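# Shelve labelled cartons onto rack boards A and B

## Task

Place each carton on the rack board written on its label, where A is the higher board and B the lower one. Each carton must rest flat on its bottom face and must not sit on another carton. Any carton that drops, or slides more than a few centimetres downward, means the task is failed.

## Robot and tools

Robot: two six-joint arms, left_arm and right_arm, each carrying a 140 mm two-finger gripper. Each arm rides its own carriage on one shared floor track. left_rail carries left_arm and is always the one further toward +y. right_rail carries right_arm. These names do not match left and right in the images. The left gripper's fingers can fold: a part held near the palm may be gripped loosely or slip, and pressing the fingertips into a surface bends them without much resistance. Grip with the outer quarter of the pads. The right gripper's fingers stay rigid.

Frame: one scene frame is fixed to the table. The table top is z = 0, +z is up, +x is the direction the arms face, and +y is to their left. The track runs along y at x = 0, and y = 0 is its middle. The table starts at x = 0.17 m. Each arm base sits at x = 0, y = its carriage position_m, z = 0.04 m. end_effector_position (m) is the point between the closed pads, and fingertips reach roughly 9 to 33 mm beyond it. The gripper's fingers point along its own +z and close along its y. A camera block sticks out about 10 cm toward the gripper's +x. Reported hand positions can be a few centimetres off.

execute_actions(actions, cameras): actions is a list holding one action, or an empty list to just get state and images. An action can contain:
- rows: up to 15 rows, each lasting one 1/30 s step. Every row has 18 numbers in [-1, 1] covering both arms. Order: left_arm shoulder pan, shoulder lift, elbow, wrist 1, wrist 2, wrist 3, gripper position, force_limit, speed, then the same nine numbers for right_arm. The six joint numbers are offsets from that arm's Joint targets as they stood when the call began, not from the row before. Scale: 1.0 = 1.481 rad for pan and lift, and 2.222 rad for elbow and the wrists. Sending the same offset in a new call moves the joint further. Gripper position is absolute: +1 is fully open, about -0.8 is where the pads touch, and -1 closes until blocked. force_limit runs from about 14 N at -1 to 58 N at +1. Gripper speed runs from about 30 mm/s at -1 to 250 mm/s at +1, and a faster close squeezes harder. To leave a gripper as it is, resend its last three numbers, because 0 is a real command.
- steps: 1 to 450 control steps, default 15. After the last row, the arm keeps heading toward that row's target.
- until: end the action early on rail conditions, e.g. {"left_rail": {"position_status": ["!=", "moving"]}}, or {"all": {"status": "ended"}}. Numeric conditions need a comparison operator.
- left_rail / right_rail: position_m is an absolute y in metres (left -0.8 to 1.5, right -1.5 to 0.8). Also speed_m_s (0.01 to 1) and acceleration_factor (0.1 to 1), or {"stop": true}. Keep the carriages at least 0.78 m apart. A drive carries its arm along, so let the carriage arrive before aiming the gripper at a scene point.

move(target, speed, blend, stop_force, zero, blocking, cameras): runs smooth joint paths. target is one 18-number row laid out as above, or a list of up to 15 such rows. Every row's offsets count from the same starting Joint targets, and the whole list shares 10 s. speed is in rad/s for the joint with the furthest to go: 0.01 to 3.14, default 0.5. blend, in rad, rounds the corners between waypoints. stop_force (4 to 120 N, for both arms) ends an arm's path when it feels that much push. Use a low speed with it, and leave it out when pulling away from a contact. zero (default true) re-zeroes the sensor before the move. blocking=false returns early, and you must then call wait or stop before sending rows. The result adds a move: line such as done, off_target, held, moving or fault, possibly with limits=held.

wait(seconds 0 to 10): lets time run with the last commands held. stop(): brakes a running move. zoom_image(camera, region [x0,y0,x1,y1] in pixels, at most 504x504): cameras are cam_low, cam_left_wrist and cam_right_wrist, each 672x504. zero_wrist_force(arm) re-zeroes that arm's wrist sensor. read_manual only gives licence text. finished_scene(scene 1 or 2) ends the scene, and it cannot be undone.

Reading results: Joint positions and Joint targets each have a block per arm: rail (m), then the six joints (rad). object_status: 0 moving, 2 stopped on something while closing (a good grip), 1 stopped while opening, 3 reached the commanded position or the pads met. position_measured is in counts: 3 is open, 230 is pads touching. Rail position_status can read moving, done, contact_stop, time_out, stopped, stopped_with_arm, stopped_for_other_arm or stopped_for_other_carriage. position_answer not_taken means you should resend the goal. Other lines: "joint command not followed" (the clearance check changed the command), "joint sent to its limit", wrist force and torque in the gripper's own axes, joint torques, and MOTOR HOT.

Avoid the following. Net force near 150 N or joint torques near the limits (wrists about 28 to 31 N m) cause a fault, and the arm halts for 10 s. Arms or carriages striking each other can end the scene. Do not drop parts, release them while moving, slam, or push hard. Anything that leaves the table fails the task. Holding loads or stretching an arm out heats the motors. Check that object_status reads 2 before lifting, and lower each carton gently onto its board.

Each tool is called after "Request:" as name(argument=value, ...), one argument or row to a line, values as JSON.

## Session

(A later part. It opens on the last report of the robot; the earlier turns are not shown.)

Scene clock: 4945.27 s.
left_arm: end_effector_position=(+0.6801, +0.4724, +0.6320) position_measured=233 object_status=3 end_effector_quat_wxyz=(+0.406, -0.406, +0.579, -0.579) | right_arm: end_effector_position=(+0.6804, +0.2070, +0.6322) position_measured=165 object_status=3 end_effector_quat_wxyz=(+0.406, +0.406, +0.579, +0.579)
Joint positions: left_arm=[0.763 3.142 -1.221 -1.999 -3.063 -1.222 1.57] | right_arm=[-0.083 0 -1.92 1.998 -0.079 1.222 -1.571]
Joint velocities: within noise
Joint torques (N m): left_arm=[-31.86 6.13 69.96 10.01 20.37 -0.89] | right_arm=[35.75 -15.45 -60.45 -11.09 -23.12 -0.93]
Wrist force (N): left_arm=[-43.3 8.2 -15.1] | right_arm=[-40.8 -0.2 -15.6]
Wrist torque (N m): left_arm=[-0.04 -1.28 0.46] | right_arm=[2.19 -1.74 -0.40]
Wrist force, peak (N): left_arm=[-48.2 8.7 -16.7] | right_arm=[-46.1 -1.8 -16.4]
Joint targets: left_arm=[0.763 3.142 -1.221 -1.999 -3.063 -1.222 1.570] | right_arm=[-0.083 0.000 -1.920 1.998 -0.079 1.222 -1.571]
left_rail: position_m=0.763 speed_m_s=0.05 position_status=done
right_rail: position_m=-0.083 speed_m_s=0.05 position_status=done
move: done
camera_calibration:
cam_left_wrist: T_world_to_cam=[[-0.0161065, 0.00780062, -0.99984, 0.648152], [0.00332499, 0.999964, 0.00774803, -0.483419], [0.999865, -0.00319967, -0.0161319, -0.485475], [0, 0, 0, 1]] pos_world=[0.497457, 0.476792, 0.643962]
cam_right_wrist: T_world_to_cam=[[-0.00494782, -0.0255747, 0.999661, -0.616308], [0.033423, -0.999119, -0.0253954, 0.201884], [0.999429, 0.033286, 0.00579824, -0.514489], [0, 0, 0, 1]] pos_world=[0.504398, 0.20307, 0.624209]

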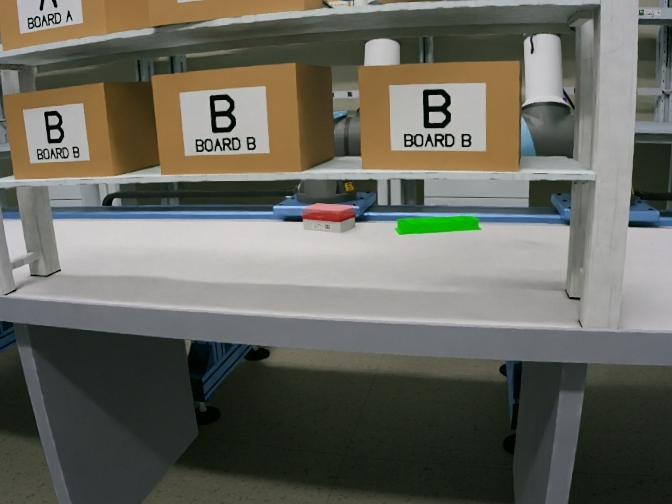

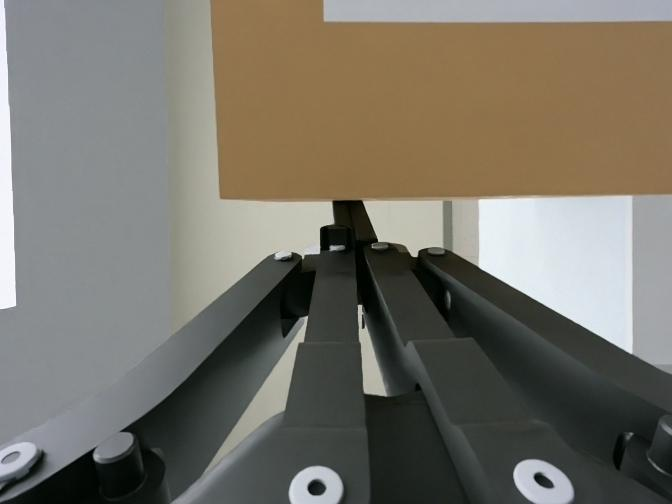

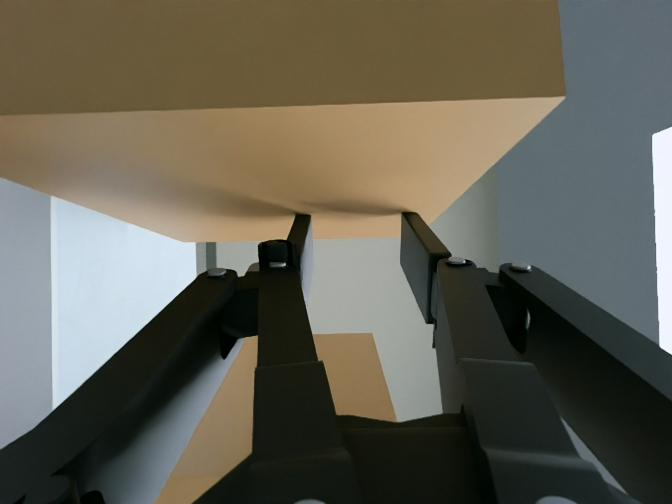

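Request:
move(
  target=[
    [0, -0.047753, 0.021245, 0.010583, 0, 0, -1, 1, 0, 0, 0.047753, -0.021245, -0.010583, 0, 0, -0.286, 1, 0],
    [0, -0.104289, 0.049390, 0.020121, 0, 0, -1, 1, 0, 0, 0.104289, -0.049390, -0.020121, 0, 0, -0.286, 1, 0],
  ],
  speed=[0.08, 0.08],
  blend=0.02,
  cameras=["cam_left_wrist", "cam_right_wrist"],
)

Scene clock: 4957.37 s.
left_arm: end_effector_position=(+0.7686, +0.4725, +0.6320) position_measured=233 object_status=3 end_effector_quat_wxyz=(+0.406, -0.406, +0.579, -0.579) | right_arm: end_effector_position=(+0.7689, +0.2069, +0.6321) position_measured=165 object_status=3 end_effector_quat_wxyz=(+0.406, +0.406, +0.579, +0.579)
Joint positions: left_arm=[0.763 3.142 -1.375 -1.889 -3.018 -1.222 1.57] | right_arm=[-0.083 0 -1.766 1.888 -0.123 1.222 -1.571]
Joint velocities: within noise
Joint torques (N m): left_arm=[-29.02 19.4 71.42 9.85 20.1 -1.02] | right_arm=[35.47 -25.21 -60.15 -11.28 -18.62 -0.63]
Wrist force (N): left_arm=[-40.8 8.0 -14.3] | right_arm=[-39.1 -0.4 -14.3]
Wrist torque (N m): left_arm=[-0.13 -1.25 0.45] | right_arm=[2.21 -1.55 -0.35]
Wrist force, peak (N): left_arm=[-43.6 8.5 -15.8] | right_arm=[-41.3 -1.2 -15.5]
Joint targets: left_arm=[0.763 3.142 -1.376 -1.889 -3.018 -1.222 1.570] | right_arm=[-0.083 0.000 -1.765 1.888 -0.123 1.222 -1.571]
left_rail: position_m=0.763 speed_m_s=0.05 position_status=done
right_rail: position_m=-0.083 speed_m_s=0.05 position_status=done
move: done
camera_calibration:
cam_left_wrist: T_world_to_cam=[[-0.0161065, 0.00780062, -0.99984, 0.649578], [0.00332499, 0.999964, 0.00774803, -0.483713], [0.999865, -0.00319967, -0.0161319, -0.573963], [0, 0, 0, 1]] pos_world=[0.585957, 0.476792, 0.643962]
cam_right_wrist: T_world_to_cam=[[-0.00494782, -0.0255747, 0.999661, -0.61577], [0.033423, -0.999119, -0.0253954, 0.198924], [0.999429, 0.033286, 0.00579824, -0.602938], [0, 0, 0, 1]] pos_world=[0.592898, 0.20307, 0.624109]
Images, in order (width x height): cam_left_wrist 672x504, cam_right_wrist 672x504.

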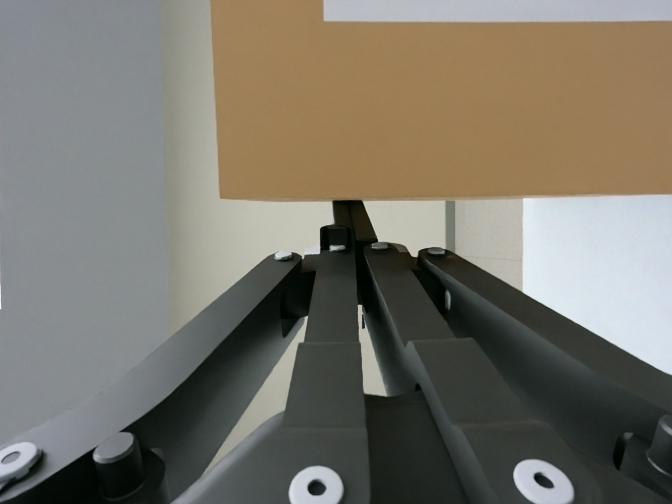

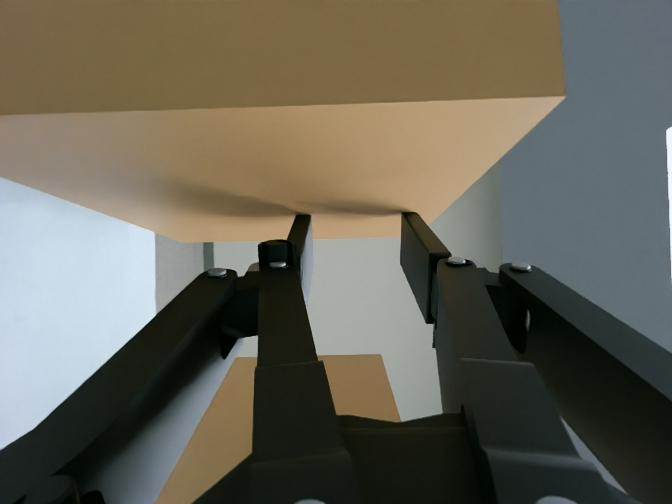

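Request:
move(
  target=[0, -0.007438, -0.027964, 0.032922, 0, 0, -1, 1, 0, 0, 0.007438, 0.027964, -0.032922, 0, 0, -0.286, 1, 0],
  speed=0.02,
  stop_force=8,
  cameras=["cam_low"],
)

Scene clock: 4966.83 s.
left_arm: end_effector_position=(+0.7690, +0.4725, +0.6012) position_measured=233 object_status=3 end_effector_quat_wxyz=(+0.406, -0.406, +0.579, -0.579) | right_arm: end_effector_position=(+0.7692, +0.2069, +0.6003) position_measured=165 object_status=3 end_effector_quat_wxyz=(+0.406, +0.406, +0.579, +0.579)
Joint positions: left_arm=[0.763 3.142 -1.384 -1.937 -2.962 -1.222 1.57] | right_arm=[-0.083 0 -1.757 1.938 -0.182 1.222 -1.571]
Joint velocities: within noise
Joint torques (N m): left_arm=[-30.38 60.95 67.09 1.96 20.45 -0.49] | right_arm=[36.61 -48.32 -53.69 -1.37 -13.55 -0.71]
Wrist force (N): left_arm=[-40.7 7.8 -14.6] | right_arm=[-38.6 4.5 -15.7]
Wrist torque (N m): left_arm=[-0.18 -1.20 0.45] | right_arm=[2.59 -1.69 -0.05]
Wrist force, peak (N): left_arm=[-41.4 8.6 -14.0] | right_arm=[-39.1 4.3 -15.6]
Joint targets: left_arm=[0.763 3.142 -1.384 -1.937 -2.962 -1.222 1.570] | right_arm=[-0.083 0.000 -1.757 1.938 -0.182 1.222 -1.571]
left_rail: position_m=0.763 speed_m_s=0.05 position_status=done
right_rail: position_m=-0.083 speed_m_s=0.05 position_status=done
move: contact (left_arm, right_arm); left_arm: the wrist 1 is farthest, 0.017 rad from its target; right_arm: the wrist 1 is farthest, 0.014 rad from its target
Images, in order (width x height): cam_low 672x504.

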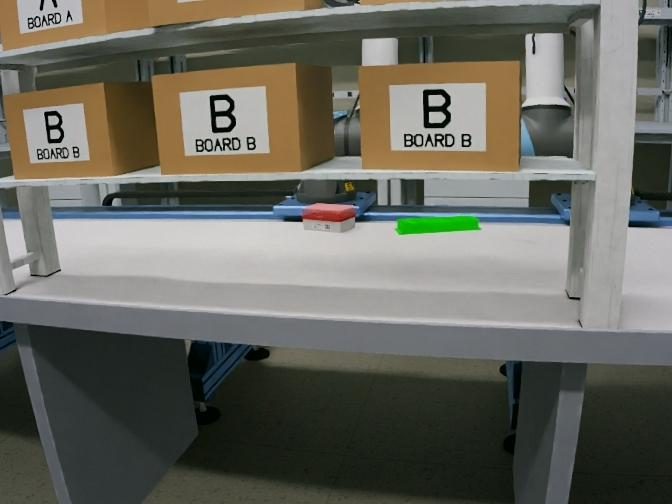

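Request:
move(
  target=[0, -0.000186, -0.000699, 0.000823, 0, 0, -1, 1, 0, 0, 0.000074, 0.00028, -0.000329, 0, 0, -0.286, 1, 0],
  speed=0.02,
  cameras=[],
)

Scene clock: 4978.93 s.
left_arm: end_effector_position=(+0.7689, +0.4725, +0.6004) position_measured=233 object_status=3 end_effector_quat_wxyz=(+0.406, -0.406, +0.579, -0.579) | right_arm: end_effector_position=(+0.7692, +0.2069, +0.6000) position_measured=165 object_status=3 end_effector_quat_wxyz=(+0.406, +0.406, +0.579, +0.579)
Joint positions: left_arm=[0.763 3.142 -1.384 -1.938 -2.96 -1.222 1.57] | right_arm=[-0.083 0 -1.757 1.938 -0.183 1.222 -1.571]
Joint velocities: within noise
Joint torques (N m): left_arm=[-30.6 14.2 39.72 6.11 20.3 -0.91] | right_arm=[35.5 -29.15 -36.5 -8.24 -13.43 -0.98]
Wrist force (N): left_arm=[-42.0 1.0 -13.0] | right_arm=[-39.0 7.1 -12.2]
Wrist torque (N m): left_arm=[0.07 -1.26 0.34] | right_arm=[2.60 -1.65 -0.01]
Wrist force, peak (N): left_arm=[-42.4 5.6 -14.0] | right_arm=[-39.2 4.4 -15.4]
Joint targets: left_arm=[0.763 3.142 -1.384 -1.938 -2.960 -1.222 1.570] | right_arm=[-0.083 0.000 -1.757 1.938 -0.183 1.222 -1.571]
left_rail: position_m=0.763 speed_m_s=0.05 position_status=done
right_rail: position_m=-0.083 speed_m_s=0.05 position_status=done
move: done
No camera images: "cameras" was empty.

Request:
execute_actions(
  actions=[
    {"left_rail": {"position_m": 0.7776, "speed_m_s": 0.02, "acceleration_factor": 0.2}, "right_rail": {"position_m": -0.0994, "speed_m_s": 0.02, "acceleration_factor": 0.2}, "steps": 90, "until": {"all": {"status": "ended"}}},
  ],
  cameras=["cam_left_wrist", "cam_right_wrist"],
)

Scene clock: 4984.77 s.
left_arm: end_effector_position=(+0.7689, +0.4874, +0.6001) position_measured=233 object_status=3 end_effector_quat_wxyz=(+0.406, -0.406, +0.579, -0.579) | right_arm: end_effector_position=(+0.7692, +0.1910, +0.5999) position_measured=165 object_status=3 end_effector_quat_wxyz=(+0.406, +0.406, +0.579, +0.579)
Joint positions: left_arm=[0.778 3.142 -1.384 -1.938 -2.96 -1.222 1.57] | right_arm=[-0.099 0 -1.757 1.938 -0.183 1.222 -1.571]
Joint velocities: within noise
Joint torques (N m): left_arm=[9.24 23.84 52.89 0.34 -1.82 -0.6] | right_arm=[-14.82 -22.49 -41.36 -3.45 2.75 -0.78]
Wrist force (N): left_arm=[-0.6 1.7 -0.3] | right_arm=[3.0 6.1 -0.6]
Wrist torque (N m): left_arm=[-0.01 0.17 0.36] | right_arm=[1.58 -0.85 0.06]
Wrist force, peak (N): left_arm=[-41.4 -3.4 -16.4] | right_arm=[-39.1 8.3 -12.8]
Joint targets: left_arm=[0.778 3.142 -1.384 -1.938 -2.960 -1.222 1.570] | right_arm=[-0.099 0.000 -1.757 1.938 -0.183 1.222 -1.571]
Tool commands: left_gripper/position=-1.0 left_gripper/force_limit=+1.0 left_gripper/speed=+0.0 right_gripper/position=-0.286 right_gripper/force_limit=+1.0 right_gripper/speed=+0.0
left_rail: position_m=0.778 speed_m_s=0.02 position_status=done
right_rail: position_m=-0.099 speed_m_s=0.02 position_status=done
camera_calibration:
cam_left_wrist: T_world_to_cam=[[-0.0159058, 0.00780078, -0.999843, 0.617456], [0.00342341, 0.999964, 0.00774726, -0.498524], [0.999868, -0.00329965, -0.015932, -0.574905], [0, 0, 0, 1]] pos_world=[0.586357, 0.491792, 0.612062]
cam_right_wrist: T_world_to_cam=[[-0.00514763, -0.0255819, 0.999659, -0.583869], [0.0334281, -0.999118, -0.0253959, 0.182108], [0.999428, 0.033286, 0.00599825, -0.602636], [0, 0, 0, 1]] pos_world=[0.593198, 0.18707, 0.59191]
Images, in order (width x height): cam_left_wrist 672x504, cam_right_wrist 672x504.

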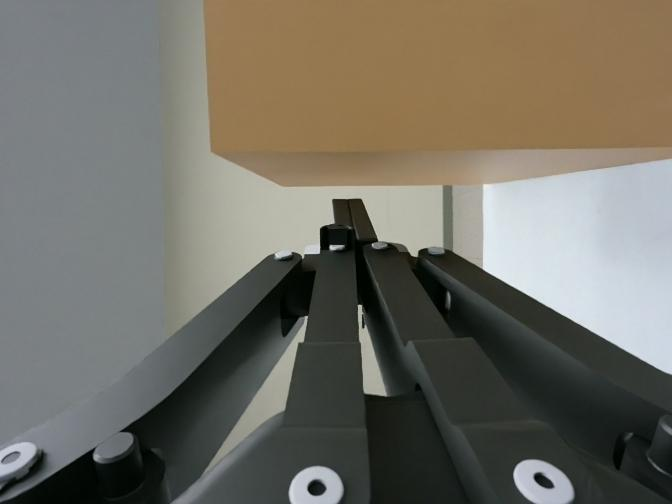

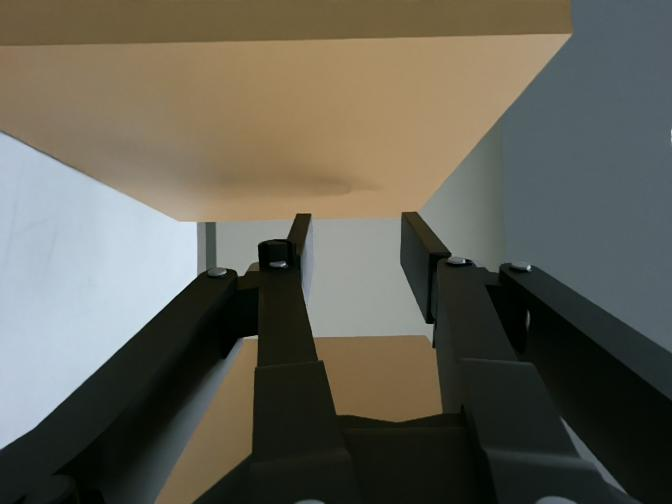

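Request:
move(
  target=[
    [0, 0.062506, -0.005703, -0.036229, 0, 0, -1, 1, 0, 0, -0.062506, 0.005703, 0.036229, 0, 0, -0.286, 1, 0],
    [0, 0.110259, -0.026948, -0.046805, 0, 0, -1, 1, 0, 0, -0.110259, 0.026948, 0.046805, 0, 0, -0.286, 1, 0],
    [0, 0.209053, -0.063830, -0.075788, 0, 0, -1, 1, 0, 0, -0.209053, 0.063830, 0.075788, 0, 0, -0.286, 1, 0],
    [0, 0.305444, -0.091081, -0.112781, 0, 0, -1, 1, 0, 0, -0.305444, 0.091081, 0.112781, 0, 0, -0.286, 1, 0],
  ],
  speed=[0.12, 0.2, 0.25, 0.25],
  blend=0.03,
  cameras=["cam_low", "cam_left_wrist", "cam_right_wrist"],
)

Scene clock: 5000.77 s.
left_arm: end_effector_position=(+0.5252, +0.4873, +0.6321) position_measured=233 object_status=3 end_effector_quat_wxyz=(+0.406, -0.406, +0.579, -0.579) | right_arm: end_effector_position=(+0.5255, +0.1910, +0.6320) position_measured=165 object_status=3 end_effector_quat_wxyz=(+0.406, +0.406, +0.579, +0.579)
Joint positions: left_arm=[0.778 3.142 -0.932 -2.141 -3.21 -1.222 1.57] | right_arm=[-0.099 0 -2.209 2.141 0.068 1.222 -1.571]
Joint velocities: within noise
Joint torques (N m): left_arm=[11.51 16.2 40.7 0.28 -1.52 -0.58] | right_arm=[-9.01 -7.01 -36.45 0.36 2.85 -0.8]
Wrist force (N): left_arm=[-0.9 1.8 -0.3] | right_arm=[2.8 6.4 -0.7]
Wrist torque (N m): left_arm=[0.02 0.21 0.35] | right_arm=[1.65 -0.82 -0.01]
Wrist force, peak (N): left_arm=[-1.0 2.4 0.1] | right_arm=[2.8 7.0 -1.0]
Joint targets: left_arm=[0.778 3.142 -0.932 -2.141 -3.210 -1.222 1.570] | right_arm=[-0.099 0.000 -2.209 2.141 0.068 1.222 -1.571]
left_rail: position_m=0.778 speed_m_s=0.02 position_status=done
right_rail: position_m=-0.099 speed_m_s=0.02 position_status=done
move: done
camera_calibration:
cam_left_wrist: T_world_to_cam=[[-0.0164064, 0.00779922, -0.999835, 0.645841], [0.00332732, 0.999964, 0.00774563, -0.497804], [0.99986, -0.00319969, -0.0164317, -0.330351], [0, 0, 0, 1]] pos_world=[0.342557, 0.491692, 0.644162]
cam_right_wrist: T_world_to_cam=[[-0.00464813, -0.0255632, 0.999662, -0.61749], [0.0334154, -0.999119, -0.0253939, 0.191075], [0.999431, 0.0332861, 0.00549824, -0.358958], [0, 0, 0, 1]] pos_world=[0.349499, 0.18707, 0.624108]

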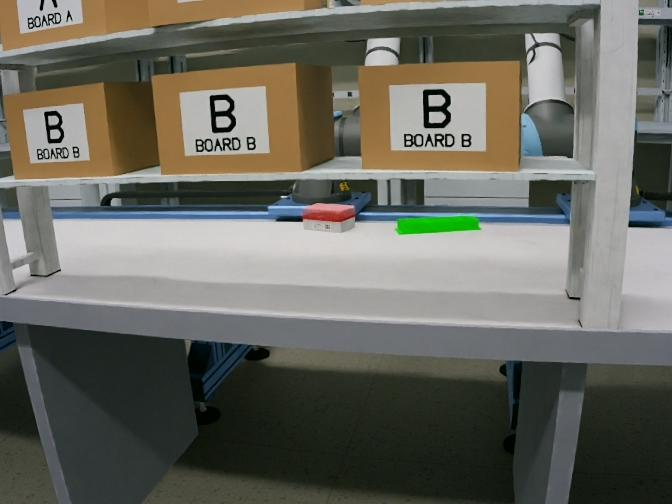

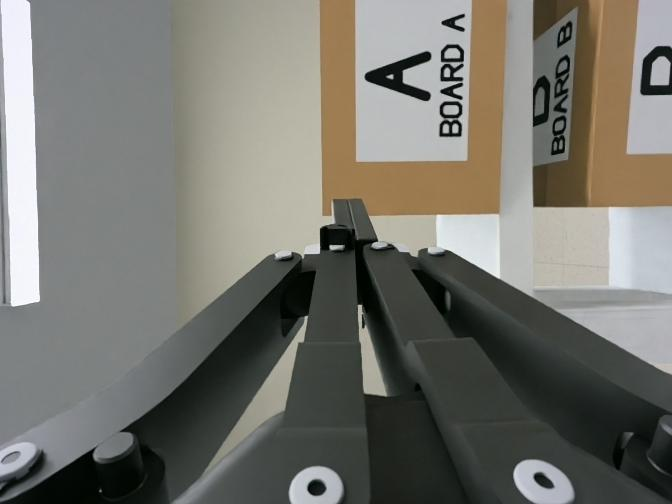

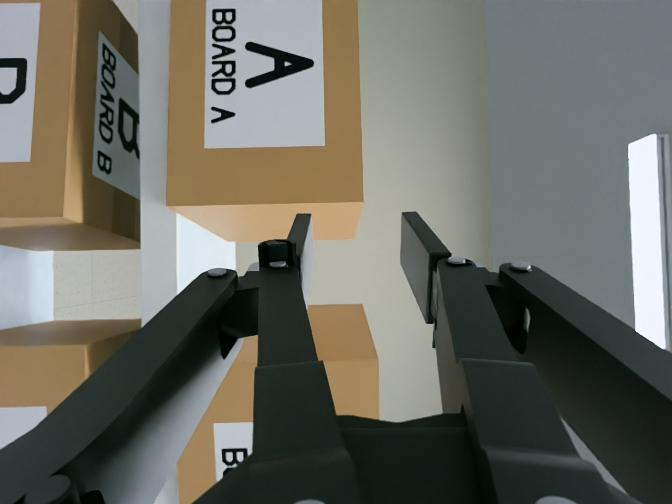

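Request:
execute_actions(
  actions=[
    {"right_rail": {"position_m": -0.47, "speed_m_s": 0.3, "acceleration_factor": 0.5}, "steps": 150, "until": {"all": {"status": "ended"}}},
  ],
  cameras=["cam_low", "cam_right_wrist"],
)

Scene clock: 5015.20 s.
left_arm: end_effector_position=(+0.5251, +0.4873, +0.6321) position_measured=233 object_status=3 end_effector_quat_wxyz=(+0.406, -0.406, +0.579, -0.579) | right_arm: end_effector_position=(+0.5254, -0.1795, +0.6320) position_measured=165 object_status=3 end_effector_quat_wxyz=(+0.406, +0.406, +0.579, +0.579) end_effector_velocity=(+0.000, -0.001, +0.000) end_effector_angular_velocity=(+0.001, +0.000, +0.000)
Joint positions: left_arm=[0.778 3.142 -0.932 -2.141 -3.21 -1.222 1.57] | right_arm=[-0.47 0 -2.209 2.141 0.068 1.222 -1.571]
Joint velocities: left_arm=[within noise] | right_arm=[-0.001 -0.001 0 0 -0.001 -0.001 0.001]
Joint torques (N m): left_arm=[10.52 15.82 49.33 1.83 -1.74 -0.57] | right_arm=[-3.84 -4.9 -44.75 -0.96 2.82 -1.16]
Wrist force (N): left_arm=[-0.6 1.8 -0.6] | right_arm=[2.7 6.4 -0.8]
Wrist torque (N m): left_arm=[0.03 0.16 0.35] | right_arm=[1.62 -0.80 -0.01]
Wrist force, peak (N): left_arm=[-1.1 2.1 -0.4] | right_arm=[3.8 6.4 -0.3]
Joint targets: left_arm=[0.778 3.142 -0.932 -2.141 -3.210 -1.222 1.570] | right_arm=[-0.470 0.000 -2.209 2.141 0.068 1.222 -1.571]
Tool commands: left_gripper/position=-1.0 left_gripper/force_limit=+1.0 left_gripper/speed=+0.0 right_gripper/position=-0.286 right_gripper/force_limit=+1.0 right_gripper/speed=+0.0
left_rail: position_m=0.778 speed_m_s=0.02 position_status=done
right_rail: position_m=-0.470 speed_m_s=0.30 position_status=done
camera_calibration:
cam_right_wrist: T_world_to_cam=[[-0.00464813, -0.0255632, 0.999662, -0.626962], [0.0334154, -0.999119, -0.0253939, -0.179095], [0.999431, 0.0332861, 0.00549824, -0.346525], [0, 0, 0, 1]] pos_world=[0.349399, -0.18343, 0.624108]
Images, in order (width x height): cam_low 672x504, cam_right_wrist 672x504.

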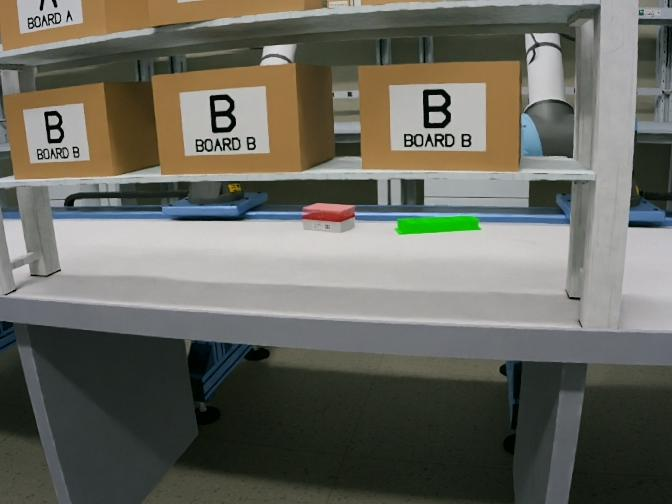

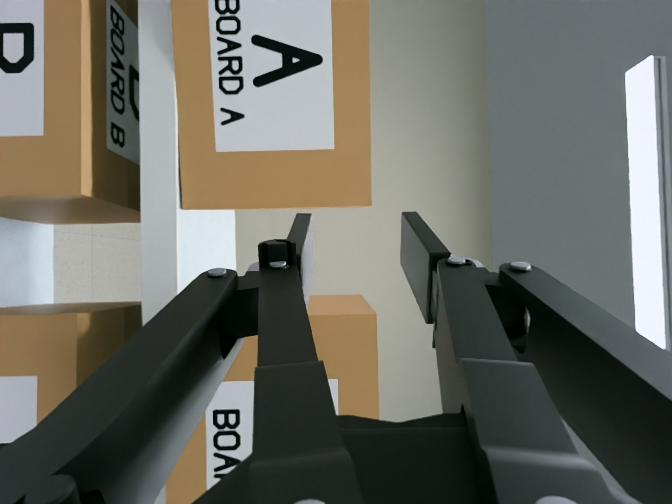

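Request:
finished_scene(
  scene=1,
)

The scene is finished: the task was done.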